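# Move skirt from hanger into basket, rehang hanger

## Task

Remove the skirt from its hanger and lower it into the basket rather than dropping it. Letting the skirt, or a third or more of it, fall in from above the rim can fail the task, even if one gripper still holds part of it. The whole skirt must end up inside the basket, and any cloth hanging out over the rim lowers the score. Then put the hanger back on the rail, and leave the rack standing upright at the end.

## Robot and tools

ROBOT. Two arms, left_arm and right_arm. Each has six joints plus a two-finger gripper. Joint order, base to hand, used in every row and every per-joint list: waist, shoulder, elbow, wrist pitch, wrist yaw, wrist roll. Stated ranges in radians: waist -2.618 to 3.054, shoulder 0.000 to 3.142, elbow 0.000 to 3.142, wrist pitch -1.571 to 1.571, wrist yaw -1.571 to 1.571, wrist roll -2.094 to 2.094. The true end of a joint may differ from these by up to 0.059 rad either way.

FRAMES. Scene frame: origin at table-top height, midway between the nominal arm bases; +x points out over the table, +z up, and left_arm sits on the +y side (image left and right do not follow the arm names). Measured bases: left_arm at (-0.032, +0.234, +0.016) m, right_arm at (+0.035, -0.365, +0.026) m, both turned only slightly about z. Each arm's end_effector_position (m) and end_effector_quat_wxyz are given in that arm's own base frame, not the scene frame. The point reported lies between the finger pads, roughly 1 cm behind the tips; fingers point along the gripper's +z and close along its y. Reported hand poses can be a few cm off, more at full reach. Fixed cameras are calibrated in the scene frame; wrist cameras in their arm's base frame.

ROW FORMAT. A row is one flat list of 14 numbers covering both arms, even if only one moves: left waist, shoulder, elbow, wrist pitch, wrist yaw, wrist roll, left opening, then the same seven for the right arm. Joint numbers are absolute target angles in radians, not offsets. Opening runs from -1 (closed) to +1 (fully open). To keep an arm or gripper as it is, repeat its current values from Joint targets and Tool commands; writing 0 for an opening is a real half-open command.

execute_actions(actions, cameras). actions is a list of actions; each action is a table of 1 to 15 rows, one row per 1/30 s control step. A short table repeats its final row until 15 steps are used. A target more than 0.059 rad beyond a stated range end, and farther out than the joint currently is, gets the call refused. Per step, each joint's target is kept within 0.339 rad of its measured angle (waist, shoulder, elbow) or 2.2 rad (wrist joints); if a row would move the gripper over 200 mm from where it is, that arm's targets are pulled back. cameras: list of names, ["all"], or []; images appear only when requested or when actions is empty. An empty actions list also reports the scene number and full status.

move(target, speed, blend, opening_speed, grip_force, blocking, cameras). target: one 14-number row, or a list of up to 15 rows visited in order, all within a 10 s budget. speed: peak rate in rad/s of the joint with the longest way to go, 0.01 to 12.57, default 0.5; one value or one per target. blend: rounding radius in rad at intermediate targets; 0 means stop at each. opening_speed: rate of change of the commanded opening per second, at least 0.2; use it to close gently on cloth. grip_force: pad force limit in newtons, 10 to 50, one value or one per arm; it persists, and below 50 closing is slow. blocking=false returns after about 0.5 s while motion continues; a new move then replaces it. Paths do not avoid obstacles or the other arm. The result ends with a move: line such as done, off_target, moving, held or fault, possibly limits=held.

wait(seconds): 0 to 10 s, holding the last commands. stop(): brakes a running move. zoom_image(camera, region): region [x0, y0, x1, y1] in pixels of that camera's newest image, at most 504 by 504; cameras are cam_head_left, cam_head_right, cam_high, cam_low, cam_left_wrist, cam_right_wrist (all 672x504). finished_scene(scene): ends the scene irreversibly; scene is 1 or 2.

RESULT LINES. Joint positions and Joint velocities: per arm, six joints (rad, rad/s) then finger gap (m; 0.094 when fully open). Joint targets: angles currently being driven toward. Tool commands: current opening commands. grip_measured: measured opening on the -1..+1 scale; it tracks the command even through contact, so it does not reveal a grasp by itself. Joint torques: total drive output per joint including gravity, noisy and offset. Also possible: "joint sent to its limit", "joint command not followed" (clearance check altered targets), step readings of joint angles, motor temperatures, MOTOR HOT (75 °C) and OVER-TEMPERATURE FAULT (90 °C, which folds that arm away for the rest of the scene).

CAUTIONS. Lower the skirt down to near the basket floor before releasing; never let it fall from rim height. Keep the cloth entirely inside the rim. Do not bump the rack over, do not strike the table or rack hard, and let nothing leave the table. Keep the two arms from touching or gripping each other's fingers. Avoid long stretched-out holds that overheat motors. Release by commanding an opening clearly above grip_measured. Fast moves make contacts harder.

Each tool is called after "Call:" as name(argument=value, ...) on one line, values as JSON.

## Session

Call:
execute_actions(actions=[])

Scene clock: 0.00 s.
left_arm: end_effector_position=(+0.1985, -0.2608, +0.4843) grip_measured=-0.842 end_effector_quat_wxyz=(+0.514, +0.320, +0.768, -0.208) | right_arm: end_effector_position=(+0.3838, +0.0010, +0.4071) grip_measured=+1.000 end_effector_quat_wxyz=(+0.707, +0.000, +0.707, +0.000)
Joint positions: left_arm=[-1.068 1.327 2.05 -1.134 -0.265 -0.103 0.007] | right_arm=[0 1.047 1.047 0 0 0 0.094]
Joint velocities: within noise
Joint torques (N m): no reading
Motor temperatures (°C): left_arm=[27 30 33 32 24 27 24] | right_arm=[27 28 33 31 24 25 25]
Heat: left arm: 33 °C; right arm: 33 °C.
Joint targets: left_arm=[-1.068 1.320 2.059 -1.098 -0.268 -0.104] | right_arm=[0.000 1.040 1.057 0.002 0.000 0.000]
Tool commands: left_gripper/opening=-1.0 right_gripper/opening=+1.0

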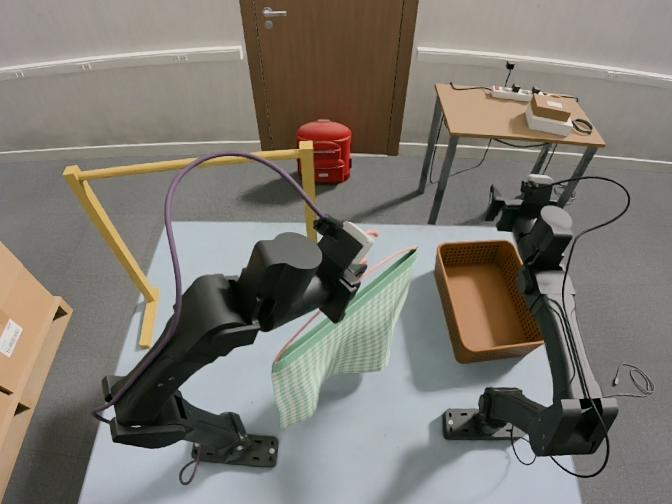

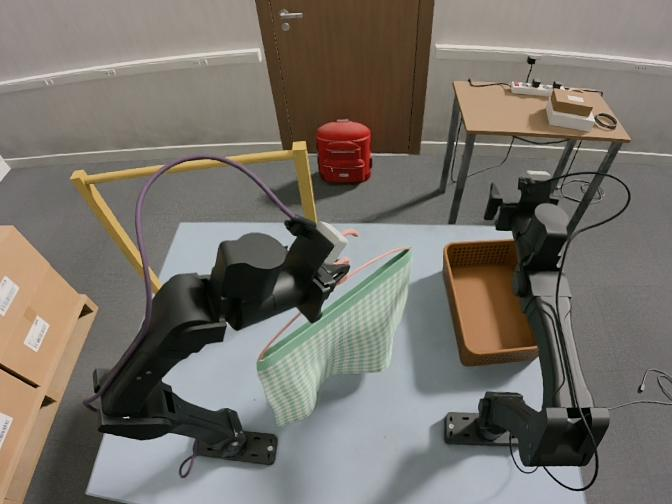

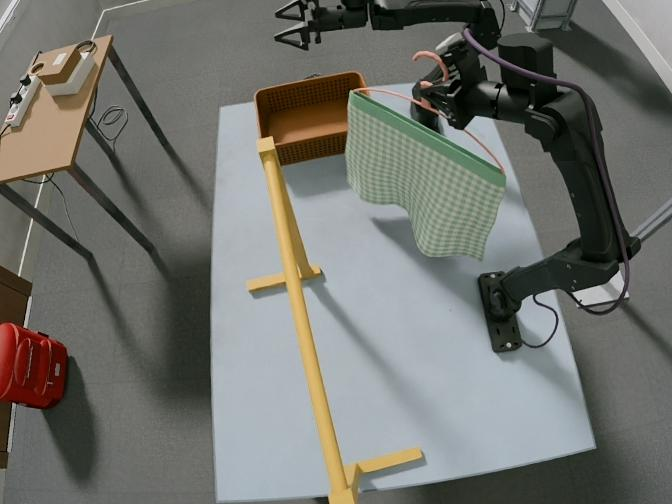

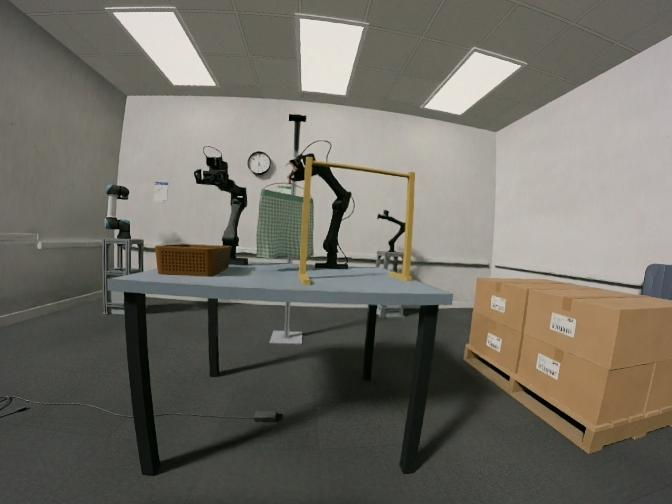

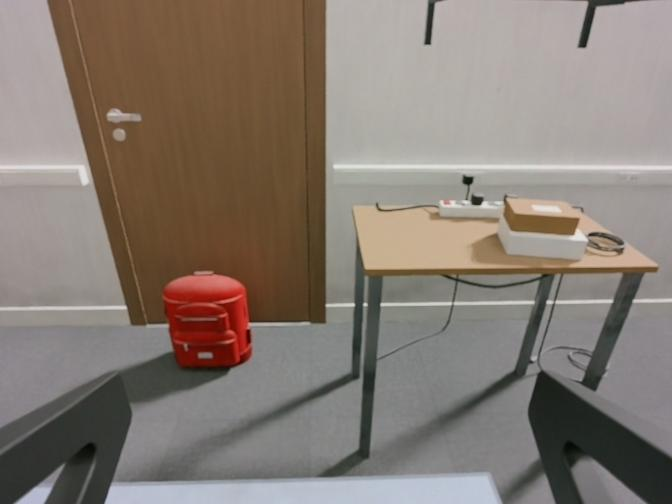

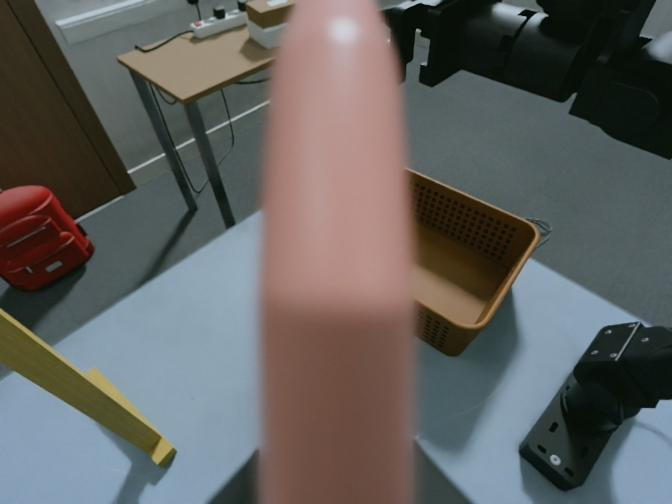

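Call:
zoom_image(camera="cam_high", region=[330, 30, 530, 270])

Call:
zoom_image(camera="cam_head_left", region=[250, 200, 440, 440])

Call:
zoom_image(camera="cam_low", region=[240, 130, 340, 280])

Call:
zoom_image(camera="cam_left_wrist", region=[100, 0, 604, 504])

Scaled by 2.100.

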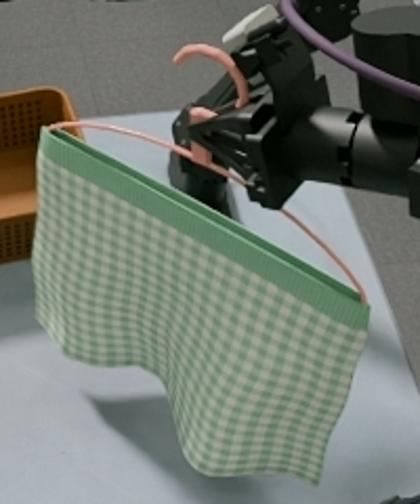

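Scaled by 2.100.

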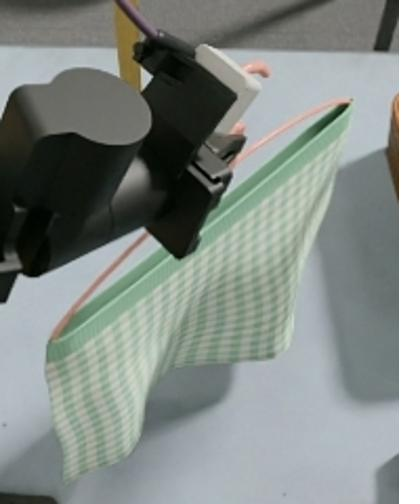

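Scaled by 3.360.

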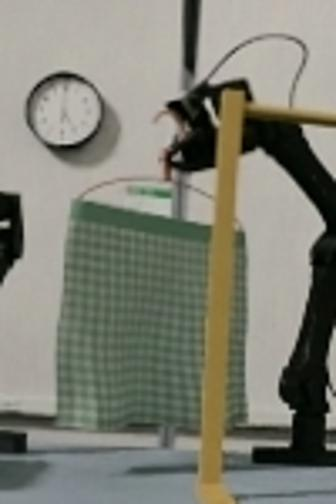

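Scaled by 1.000.

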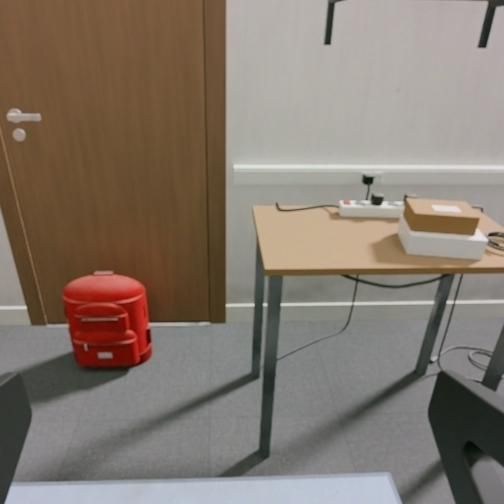

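Call:
zoom_image(camera="cam_high", region=[470, 130, 530, 190])

Call:
zoom_image(camera="cam_high", region=[335, 75, 395, 135])

Call:
zoom_image(camera="cam_high", region=[400, 30, 480, 130])

Call:
zoom_image(camera="cam_head_left", region=[260, 320, 320, 380])

Call:
zoom_image(camera="cam_head_right", region=[340, 220, 430, 310])

Call:
zoom_image(camera="cam_low", region=[250, 150, 320, 220])

Scaled by 8.400.

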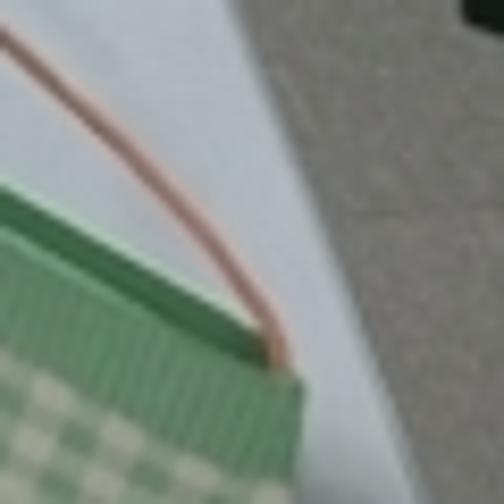

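Scaled by 8.400.

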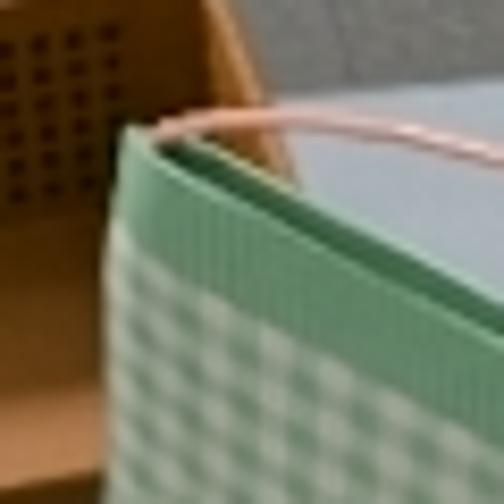

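Scaled by 5.040.

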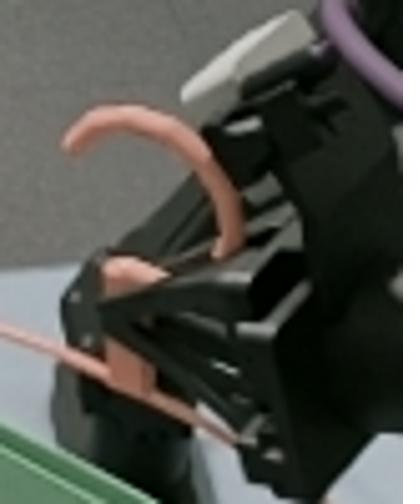

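Scaled by 8.400.

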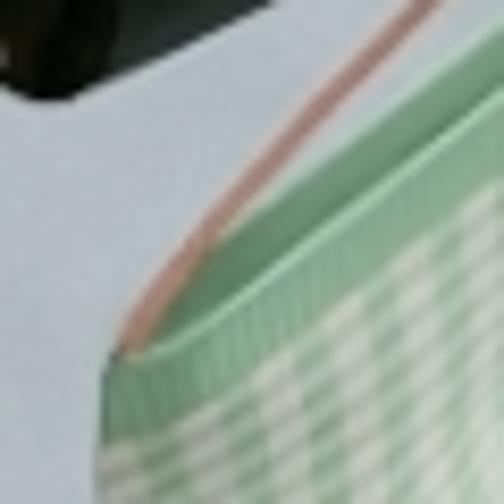

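Scaled by 5.600.

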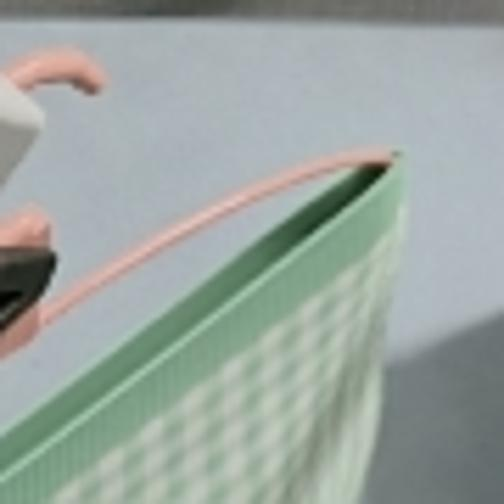

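Scaled by 7.200.

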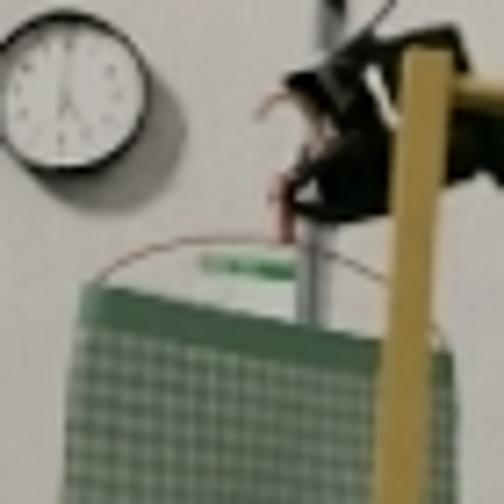

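Call:
zoom_image(camera="cam_head_left", region=[410, 210, 570, 370])

Call:
zoom_image(camera="cam_high", region=[230, 40, 390, 200])

Call:
zoom_image(camera="cam_head_left", region=[50, 120, 330, 360])

Scaled by 3.150.

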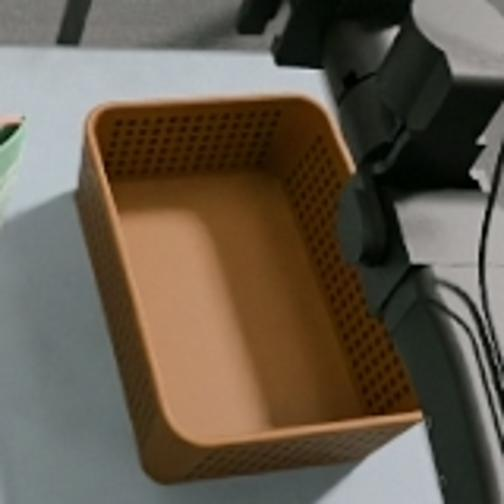

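Scaled by 3.150.

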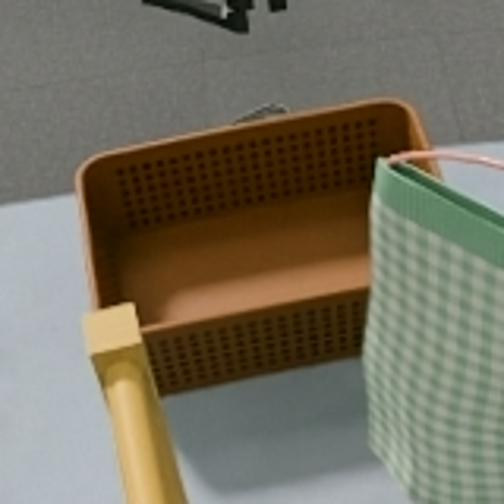

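Scaled by 1.800.

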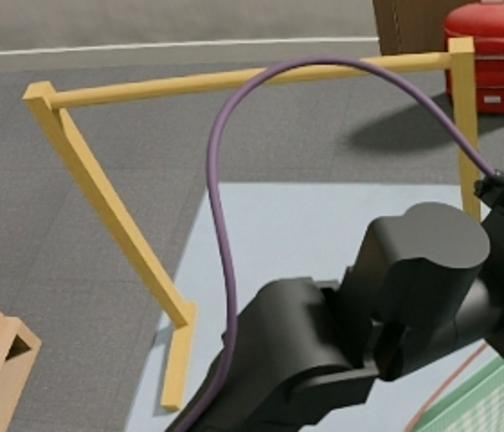

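Call:
move(target=[-0.301,1.515,2.216,-1.4246,0.9597,0.6265,-1,-0.15,1.568,2.167,-1.35,-1.045,-0.678,1], speed=0.6, cameras=["all"])

Scene clock: 74.27 s.
left_arm: end_effector_position=(+0.2318, -0.2227, +0.4563) grip_measured=-0.842 end_effector_quat_wxyz=(+0.410, +0.524, +0.660, -0.349) | right_arm: end_effector_position=(+0.3258, +0.1106, +0.4564) grip_measured=+1.000 end_effector_quat_wxyz=(+0.497, -0.397, +0.720, +0.277)
Joint positions: left_arm=[-0.306 1.51 2.179 -1.437 0.92 0.622 0.007] | right_arm=[-0.141 1.556 2.141 -1.335 -1.026 -0.666 0.094]
Joint torques (N m): left_arm=[0.61 -3.92 8.64 1.61 0.66 0.02] | right_arm=[-0.77 -4.31 7.32 1.03 -0.52 -0.13]
Motor temperatures (°C): left_arm=[27 30 36 40 24 27 26] | right_arm=[27 27 37 35 24 25 24]
Heat: left arm: 40 °C; right arm: 37 °C.
Joint targets: left_arm=[-0.301 1.515 2.216 -1.425 0.960 0.627] | right_arm=[-0.150 1.568 2.167 -1.350 -1.045 -0.678]
move: off_target (left_arm); left_arm: the wrist yaw is farthest, 0.040 rad from its target
camera_calibration:
cam_left_wrist: T_world_to_cam=[[-0.978307, -0.204651, 0.0321523, 0.16757], [-0.178427, 0.753541, -0.632724, 0.533395], [0.105259, -0.624735, -0.773709, 0.275497], [0, 0, 0, 1]] pos_world=[0.230109, -0.195529, 0.545259]
cam_right_wrist: T_world_to_cam=[[0.854512, -0.51942, 0.00352988, -0.22418], [-0.375276, -0.622046, -0.687187, 0.540294], [0.359135, 0.585885, -0.726472, 0.241498], [0, 0, 0, 1]] pos_world=[0.307594, 0.078154, 0.547516]

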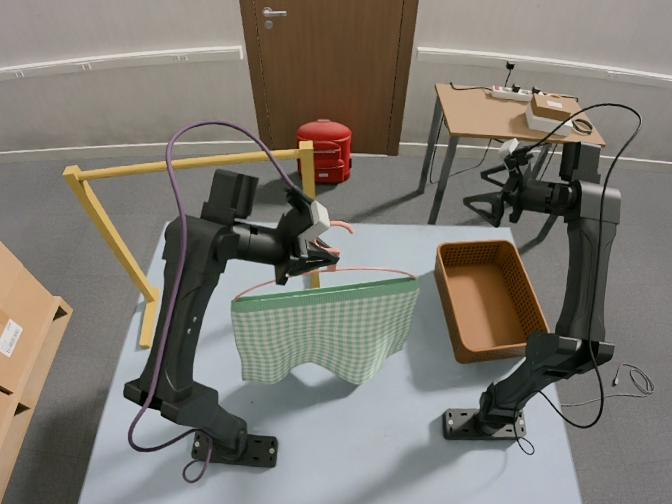

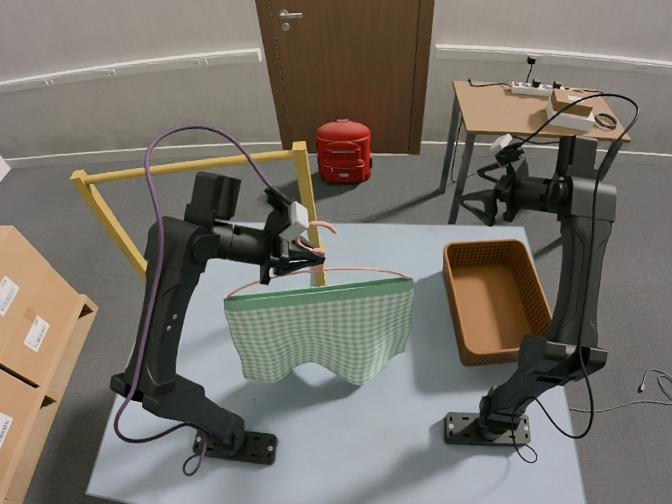

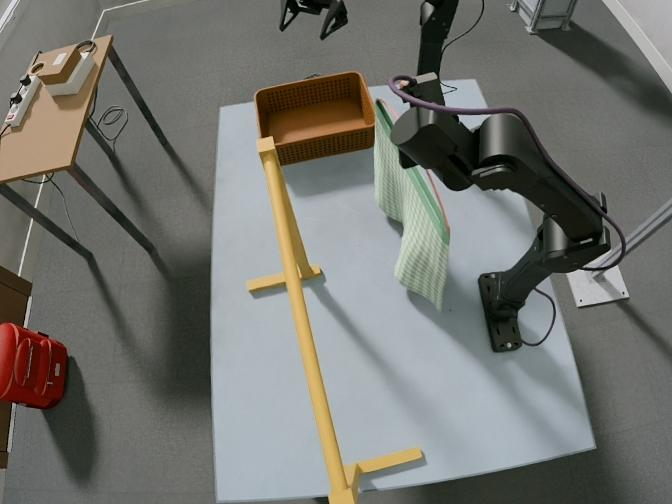

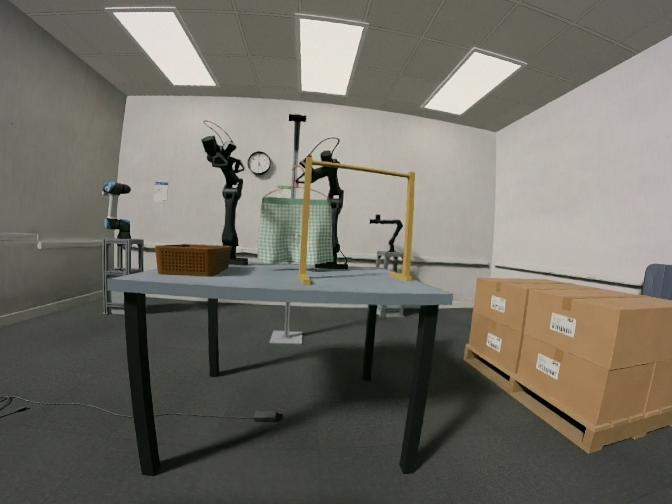

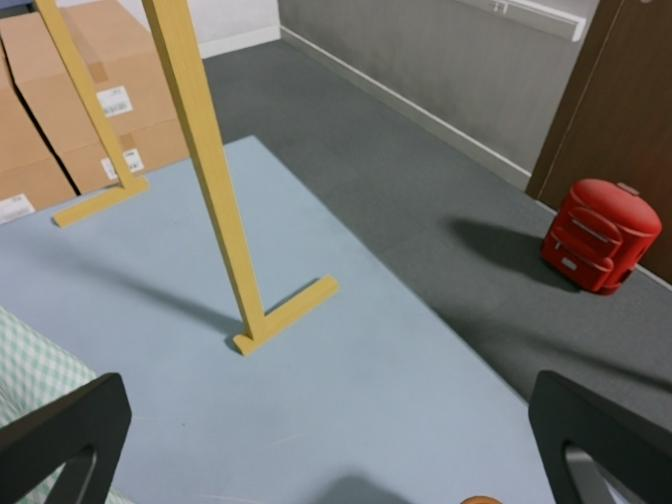

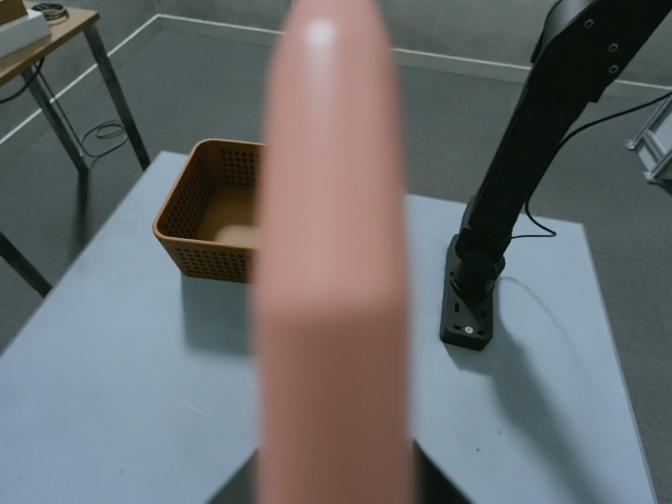

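Call:
zoom_image(camera="cam_head_left", region=[430, 110, 600, 260])

Call:
zoom_image(camera="cam_head_left", region=[220, 180, 430, 390])

Call:
zoom_image(camera="cam_high", region=[350, 60, 490, 200])

Scaled by 2.965.

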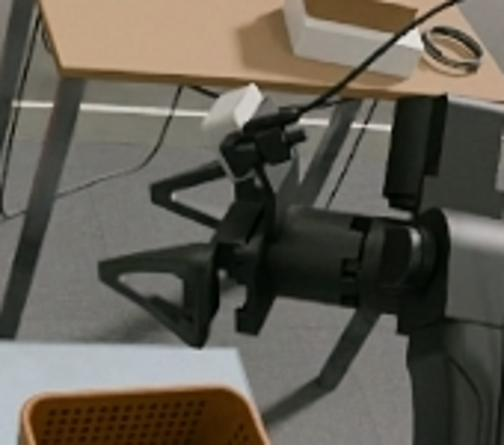

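Scaled by 2.400.

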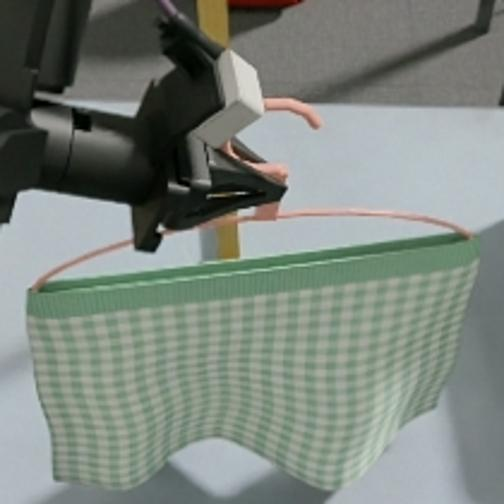

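Scaled by 3.600.

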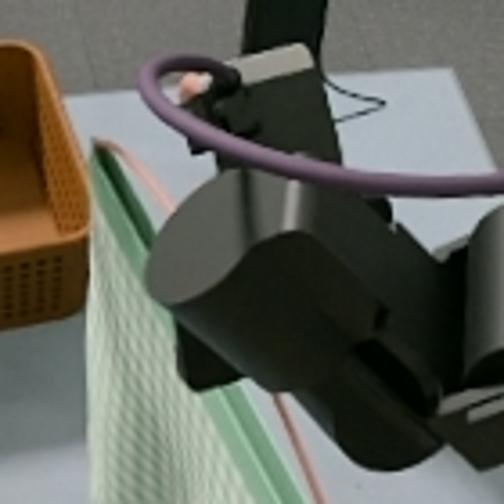

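Call:
move(target=[-0.301,1.515,2.216,-1.4246,0.9597,0.6265,-1,0.586,1.562,2.16,-1.38,-1.05,-0.752,1], speed=0.5, cameras=["all"])

Scene clock: 87.90 s.
left_arm: end_effector_position=(+0.2318, -0.2228, +0.4563) grip_measured=-0.842 end_effector_quat_wxyz=(+0.410, +0.525, +0.660, -0.349) | right_arm: end_effector_position=(+0.1672, +0.2967, +0.4537) grip_measured=+1.000 end_effector_quat_wxyz=(-0.370, +0.643, -0.516, -0.428)
Joint positions: left_arm=[-0.306 1.51 2.179 -1.437 0.92 0.623 0.007] | right_arm=[0.582 1.556 2.141 -1.365 -1.034 -0.74 0.094]
Joint torques (N m): left_arm=[0.57 -3.89 8.59 1.62 0.65 0] | right_arm=[0.32 -4.79 6.52 1.04 -0.53 -0.13]
Heat: left arm: 40 °C; right arm: 36 °C.
Joint targets: left_arm=[-0.301 1.515 2.216 -1.425 0.960 0.626] | right_arm=[0.586 1.562 2.160 -1.380 -1.050 -0.752]
move: off_target (left_arm); left_arm: the wrist yaw is farthest, 0.039 rad from its target
camera_calibration:
cam_left_wrist: T_world_to_cam=[[-0.978442, -0.204089, 0.0316114, 0.167906], [-0.177624, 0.753524, -0.632971, 0.533389], [0.105363, -0.62494, -0.77353, 0.275423], [0, 0, 0, 1]] pos_world=[0.23001, -0.19553, 0.54536]
cam_right_wrist: T_world_to_cam=[[0.97742, 0.207064, 0.0421179, -0.24548], [0.179711, -0.709756, -0.681139, 0.525192], [-0.111146, 0.673329, -0.730941, 0.242168], [0, 0, 0, 1]] pos_world=[0.17247, 0.26053, 0.545079]

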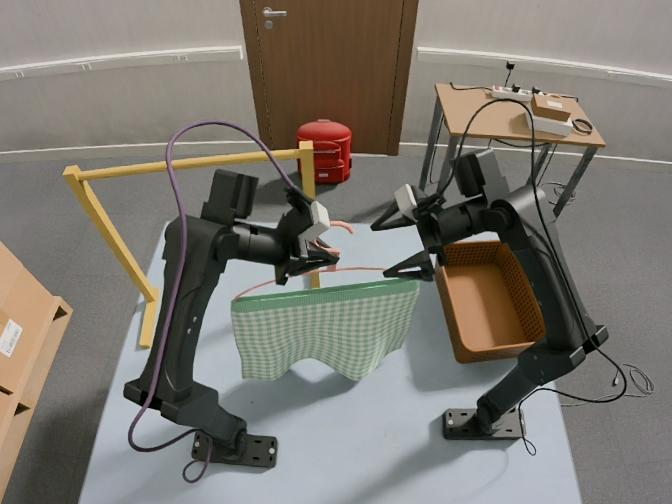

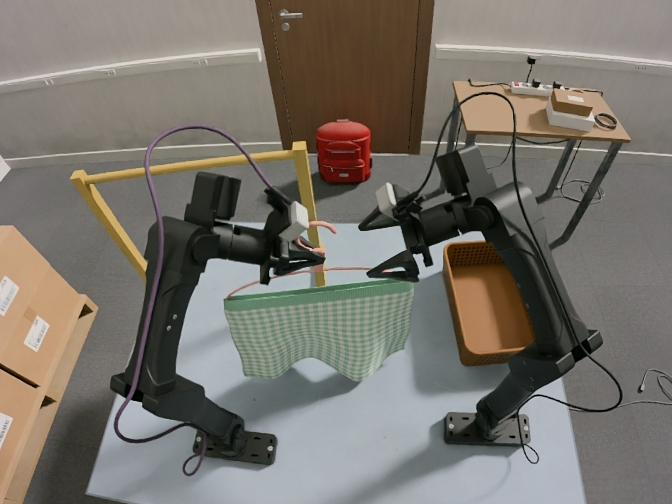

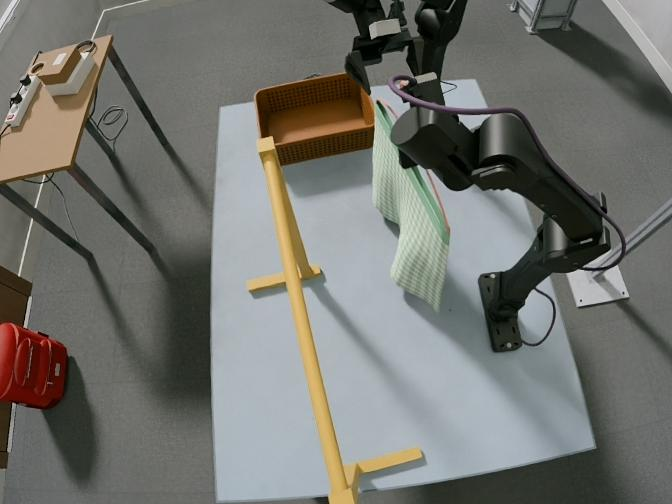

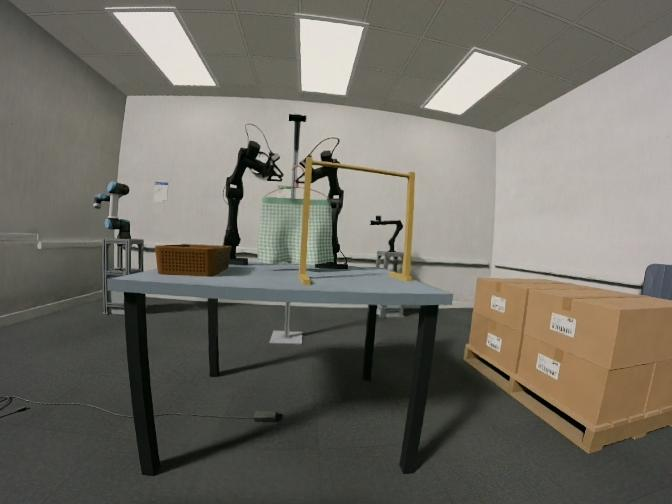

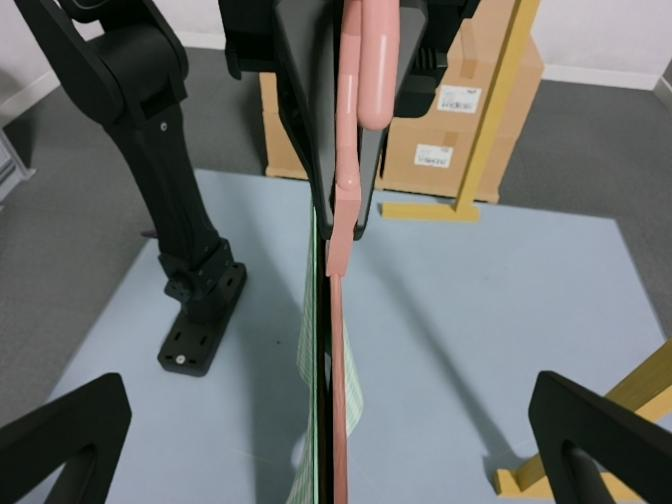

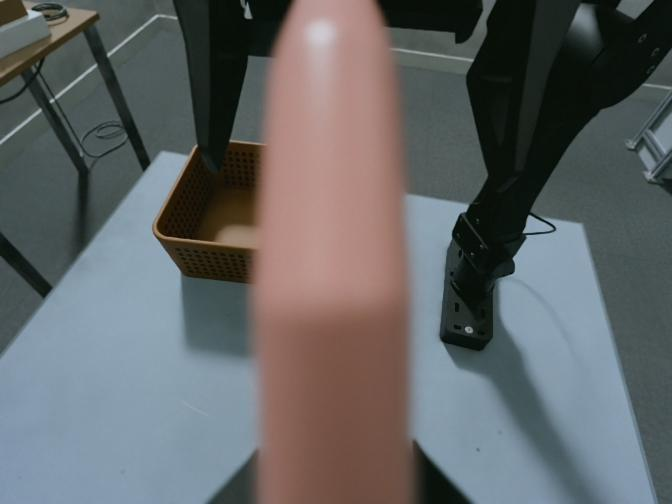

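Call:
move(target=[-0.301,1.515,2.216,-1.4246,0.9597,0.6265,-1,0.670,1.50,1.887,-1.375,-0.828,-0.875,1], speed=0.4, cameras=["cam_left_wrist","cam_head_left","cam_head_right"])

Call:
zoom_image(camera="cam_head_left", region=[220, 180, 470, 390])

Scene clock: 90.57 s.
left_arm: end_effector_position=(+0.2318, -0.2228, +0.4563) grip_measured=-0.842 end_effector_quat_wxyz=(+0.410, +0.525, +0.660, -0.349) | right_arm: end_effector_position=(+0.1714, +0.3021, +0.3640) grip_measured=+1.000 end_effector_quat_wxyz=(-0.296, +0.689, -0.558, -0.355)
Joint positions: left_arm=[-0.306 1.51 2.179 -1.437 0.92 0.623 0.007] | right_arm=[0.662 1.531 1.899 -1.367 -0.821 -0.863 0.094]
Joint torques (N m): left_arm=[0.58 -3.89 8.61 1.62 0.65 0] | right_arm=[0.69 -8.75 4.56 0.94 -0.48 -0.11]
Heat: left arm: 40 °C; right arm: 36 °C.
Joint targets: left_arm=[-0.301 1.515 2.216 -1.425 0.960 0.626] | right_arm=[0.670 1.500 1.887 -1.375 -0.828 -0.875]
move: off_target (left_arm); left_arm: the wrist yaw is farthest, 0.039 rad from its target
camera_calibration:
cam_left_wrist: T_world_to_cam=[[-0.978442, -0.204089, 0.0316114, 0.167906], [-0.177624, 0.753524, -0.632971, 0.533389], [0.105363, -0.62494, -0.77353, 0.275423], [0, 0, 0, 1]] pos_world=[0.23001, -0.19553, 0.54536]
Images, in order (width x height): cam_head_left 672x504, cam_head_right 672x504, cam_left_wrist 672x504.

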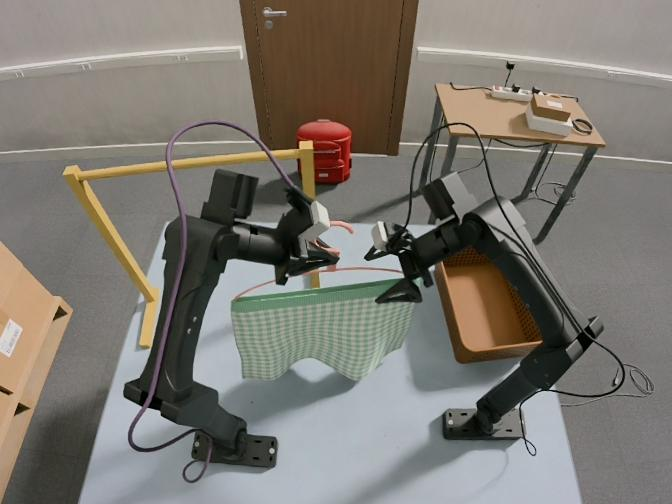

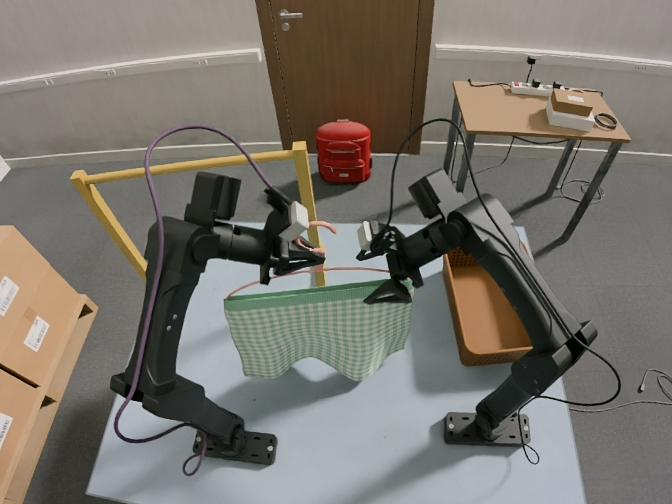

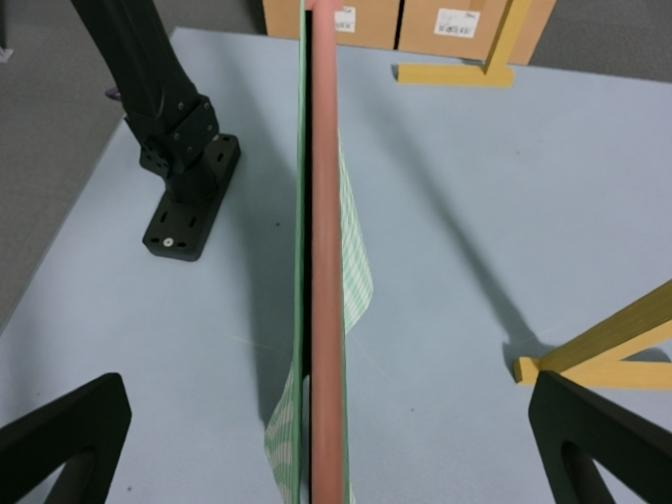

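Scaled by 2.016.

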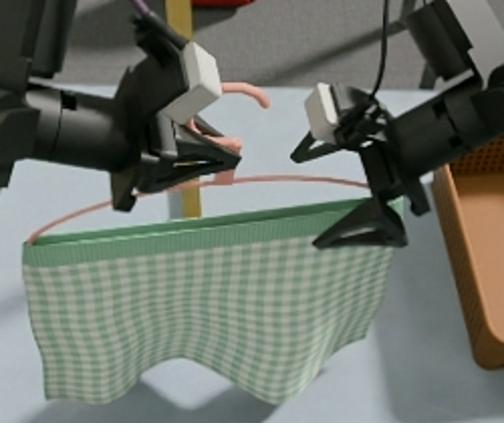

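Call:
move(target=[[-0.301,1.515,2.216,-1.4246,0.9597,0.6265,-1,0.670,1.50,1.855,-1.39,-0.828,-0.875,1],[-0.301,1.515,2.216,-1.4246,0.9597,0.6265,-1,0.670,1.50,1.855,-1.39,-0.828,-0.875,-1]], speed=0.3, grip_force=[50,30], cameras=["cam_left_wrist","cam_head_left","cam_low"])

Call:
zoom_image(camera="cam_head_left", region=[220, 180, 470, 390])

Call:
zoom_image(camera="cam_low", region=[220, 130, 360, 280])

Scene clock: 99.17 s.
left_arm: end_effector_position=(+0.2318, -0.2228, +0.4563) grip_measured=-0.842 end_effector_quat_wxyz=(+0.410, +0.525, +0.660, -0.349) | right_arm: end_effector_position=(+0.1690, +0.3000, +0.3546) grip_measured=-0.790 end_effector_quat_wxyz=(-0.281, +0.687, -0.566, -0.358)
Joint positions: left_arm=[-0.306 1.51 2.179 -1.437 0.92 0.623 0.007] | right_arm=[0.662 1.526 1.867 -1.375 -0.82 -0.864 0.01]
Joint velocities: left_arm=[within noise] | right_arm=[-0.002 0.007 -0.002 -0.037 0.007 -0.051 -0.017]
Joint torques (N m): left_arm=[0.57 -3.92 8.58 1.62 0.65 0] | right_arm=[0.59 -8.17 4.7 0.84 -0.46 -0.11]
Heat: left arm: 39 °C; right arm: 35 °C.
Joint targets: left_arm=[-0.301 1.515 2.216 -1.425 0.960 0.626] | right_arm=[0.670 1.500 1.855 -1.390 -0.828 -0.875]
grip_force (N): 50, 30
move: moving (right_arm; no rest 5 s after target 2's new numbers were sent), off_target (left_arm); left_arm: the wrist yaw is farthest, 0.039 rad from its target
camera_calibration:
cam_left_wrist: T_world_to_cam=[[-0.978442, -0.204089, 0.0316114, 0.167906], [-0.177624, 0.753524, -0.632971, 0.533389], [0.105363, -0.62494, -0.77353, 0.275423], [0, 0, 0, 1]] pos_world=[0.23001, -0.19553, 0.54536]
Images, in order (width x height): cam_head_left 672x504, cam_low 672x504, cam_left_wrist 672x504.

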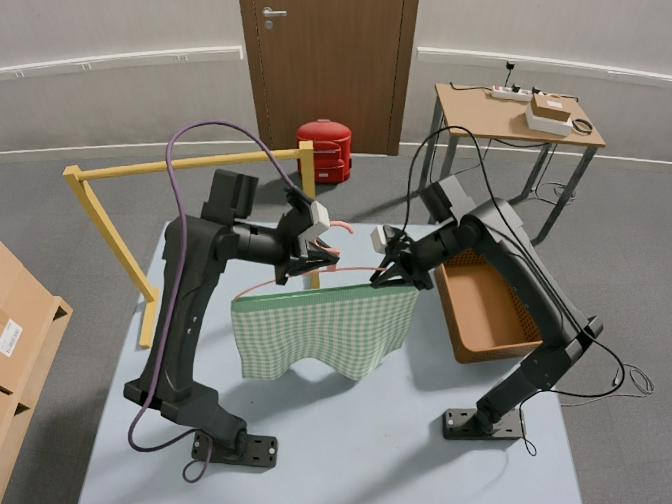

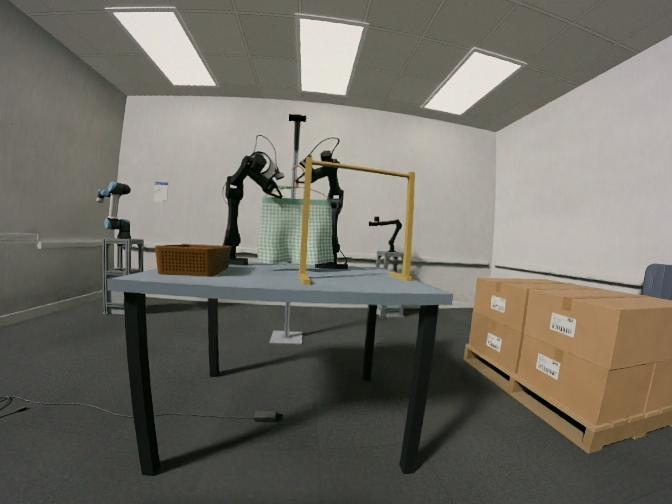

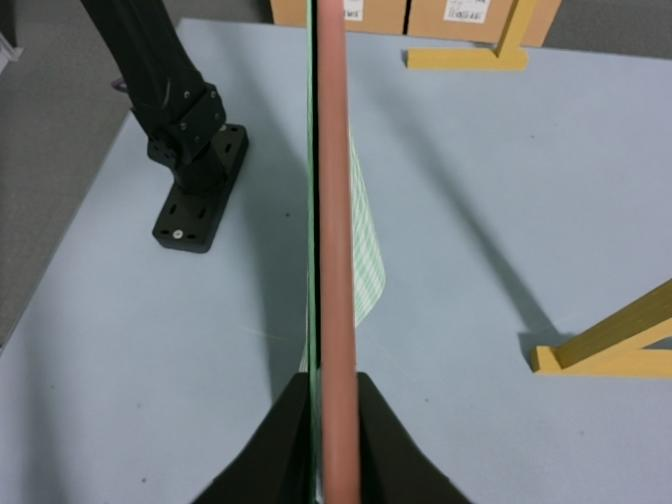

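Scaled by 2.016.

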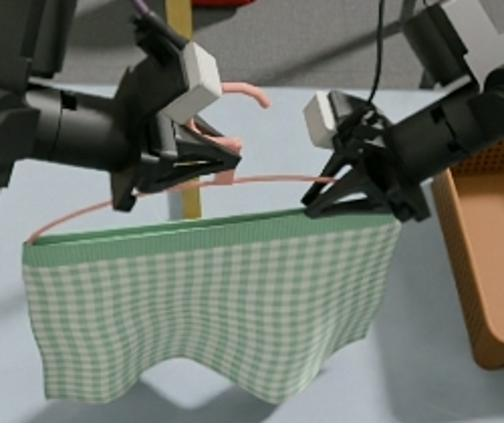

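Scaled by 3.360.

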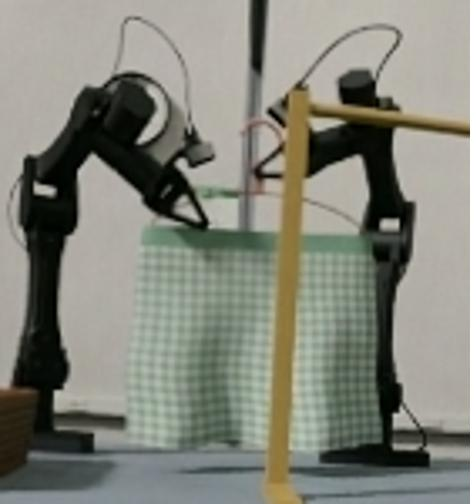

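Call:
move(target=[[-0.301,1.515,2.216,-1.4246,0.9597,0.6265,-1,0.670,1.50,1.855,-1.39,-0.828,-0.875,0.5],[-0.301,1.515,2.216,-1.4246,0.9597,0.6265,-1,0.670,1.50,1.785,-1.40,-0.828,-0.875,0.5],[-0.301,1.515,2.216,-1.4246,0.9597,0.6265,-1,0.670,1.50,1.785,-1.40,-0.828,-0.875,-1]], speed=0.3, grip_force=[50,40], cameras=["cam_left_wrist","cam_head_left","cam_low"])

Call:
zoom_image(camera="cam_head_left", region=[220, 180, 470, 390])

Call:
zoom_image(camera="cam_low", region=[220, 130, 360, 280])

Scene clock: 108.30 s.
left_arm: end_effector_position=(+0.2298, -0.2220, +0.4539) grip_measured=-0.842 end_effector_quat_wxyz=(+0.403, +0.523, +0.664, -0.351) | right_arm: end_effector_position=(+0.1652, +0.2967, +0.3330) grip_measured=-0.965 end_effector_quat_wxyz=(-0.249, +0.686, -0.579, -0.363)
Joint positions: left_arm=[-0.306 1.51 2.179 -1.454 0.919 0.623 0.007] | right_arm=[0.662 1.524 1.799 -1.387 -0.818 -0.877 0.002]
Joint torques (N m): left_arm=[0.61 -3.92 8.61 1.78 0.67 0] | right_arm=[0.69 -8.27 4.37 0.75 -0.46 -0.01]
Heat: left arm: 39 °C; right arm: 35 °C.
Joint targets: left_arm=[-0.301 1.515 2.216 -1.424 0.960 0.626] | right_arm=[0.670 1.500 1.785 -1.400 -0.828 -0.875]
grip_force (N): 50, 40
move: off_target (left_arm); left_arm: the wrist yaw is farthest, 0.041 rad from its target
camera_calibration:
cam_left_wrist: T_world_to_cam=[[-0.977681, -0.204965, 0.0461494, 0.159251], [-0.188279, 0.757286, -0.625356, 0.530762], [0.0932276, -0.620087, -0.778974, 0.28058], [0, 0, 0, 1]] pos_world=[0.22947, -0.195314, 0.54313]
Images, in order (width x height): cam_head_left 672x504, cam_low 672x504, cam_left_wrist 672x504.

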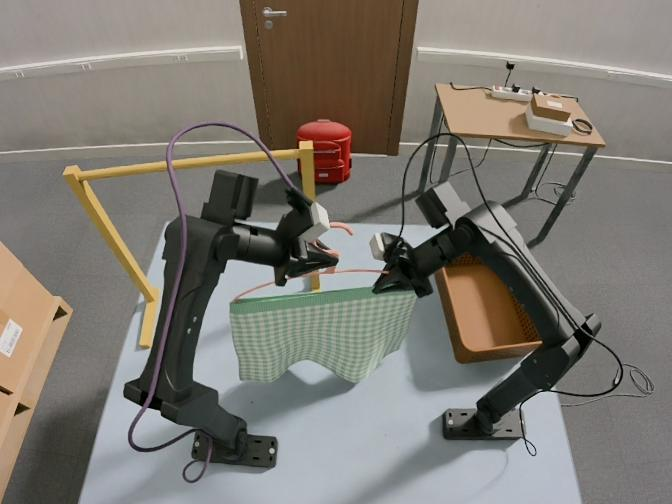

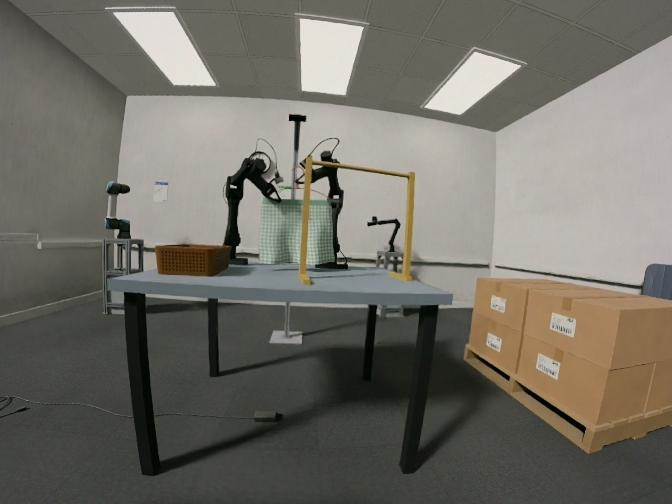

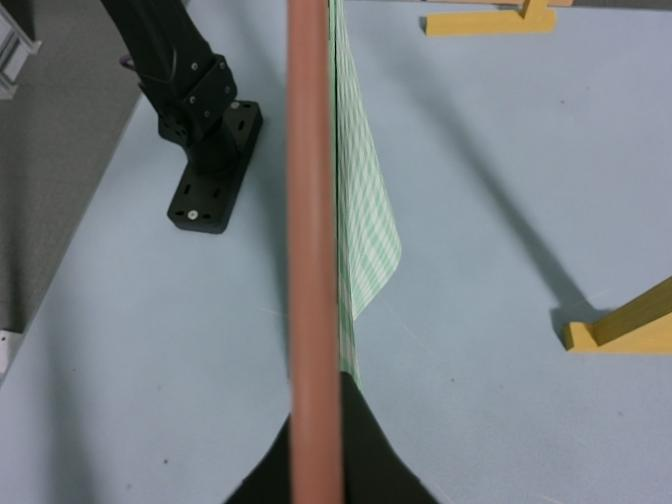

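Scaled by 2.016.

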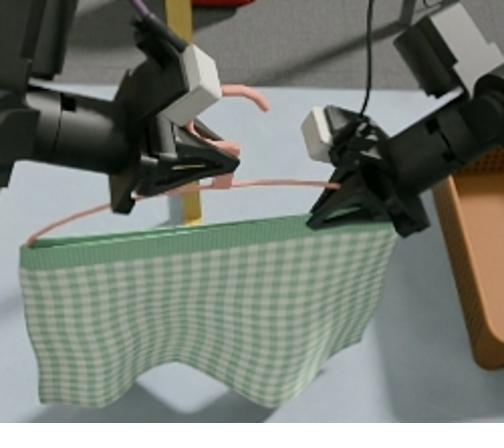

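Scaled by 3.360.

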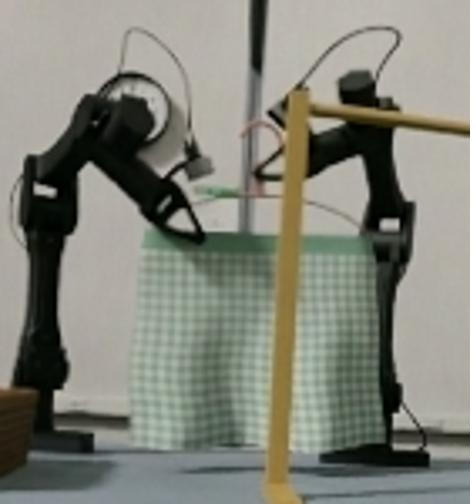

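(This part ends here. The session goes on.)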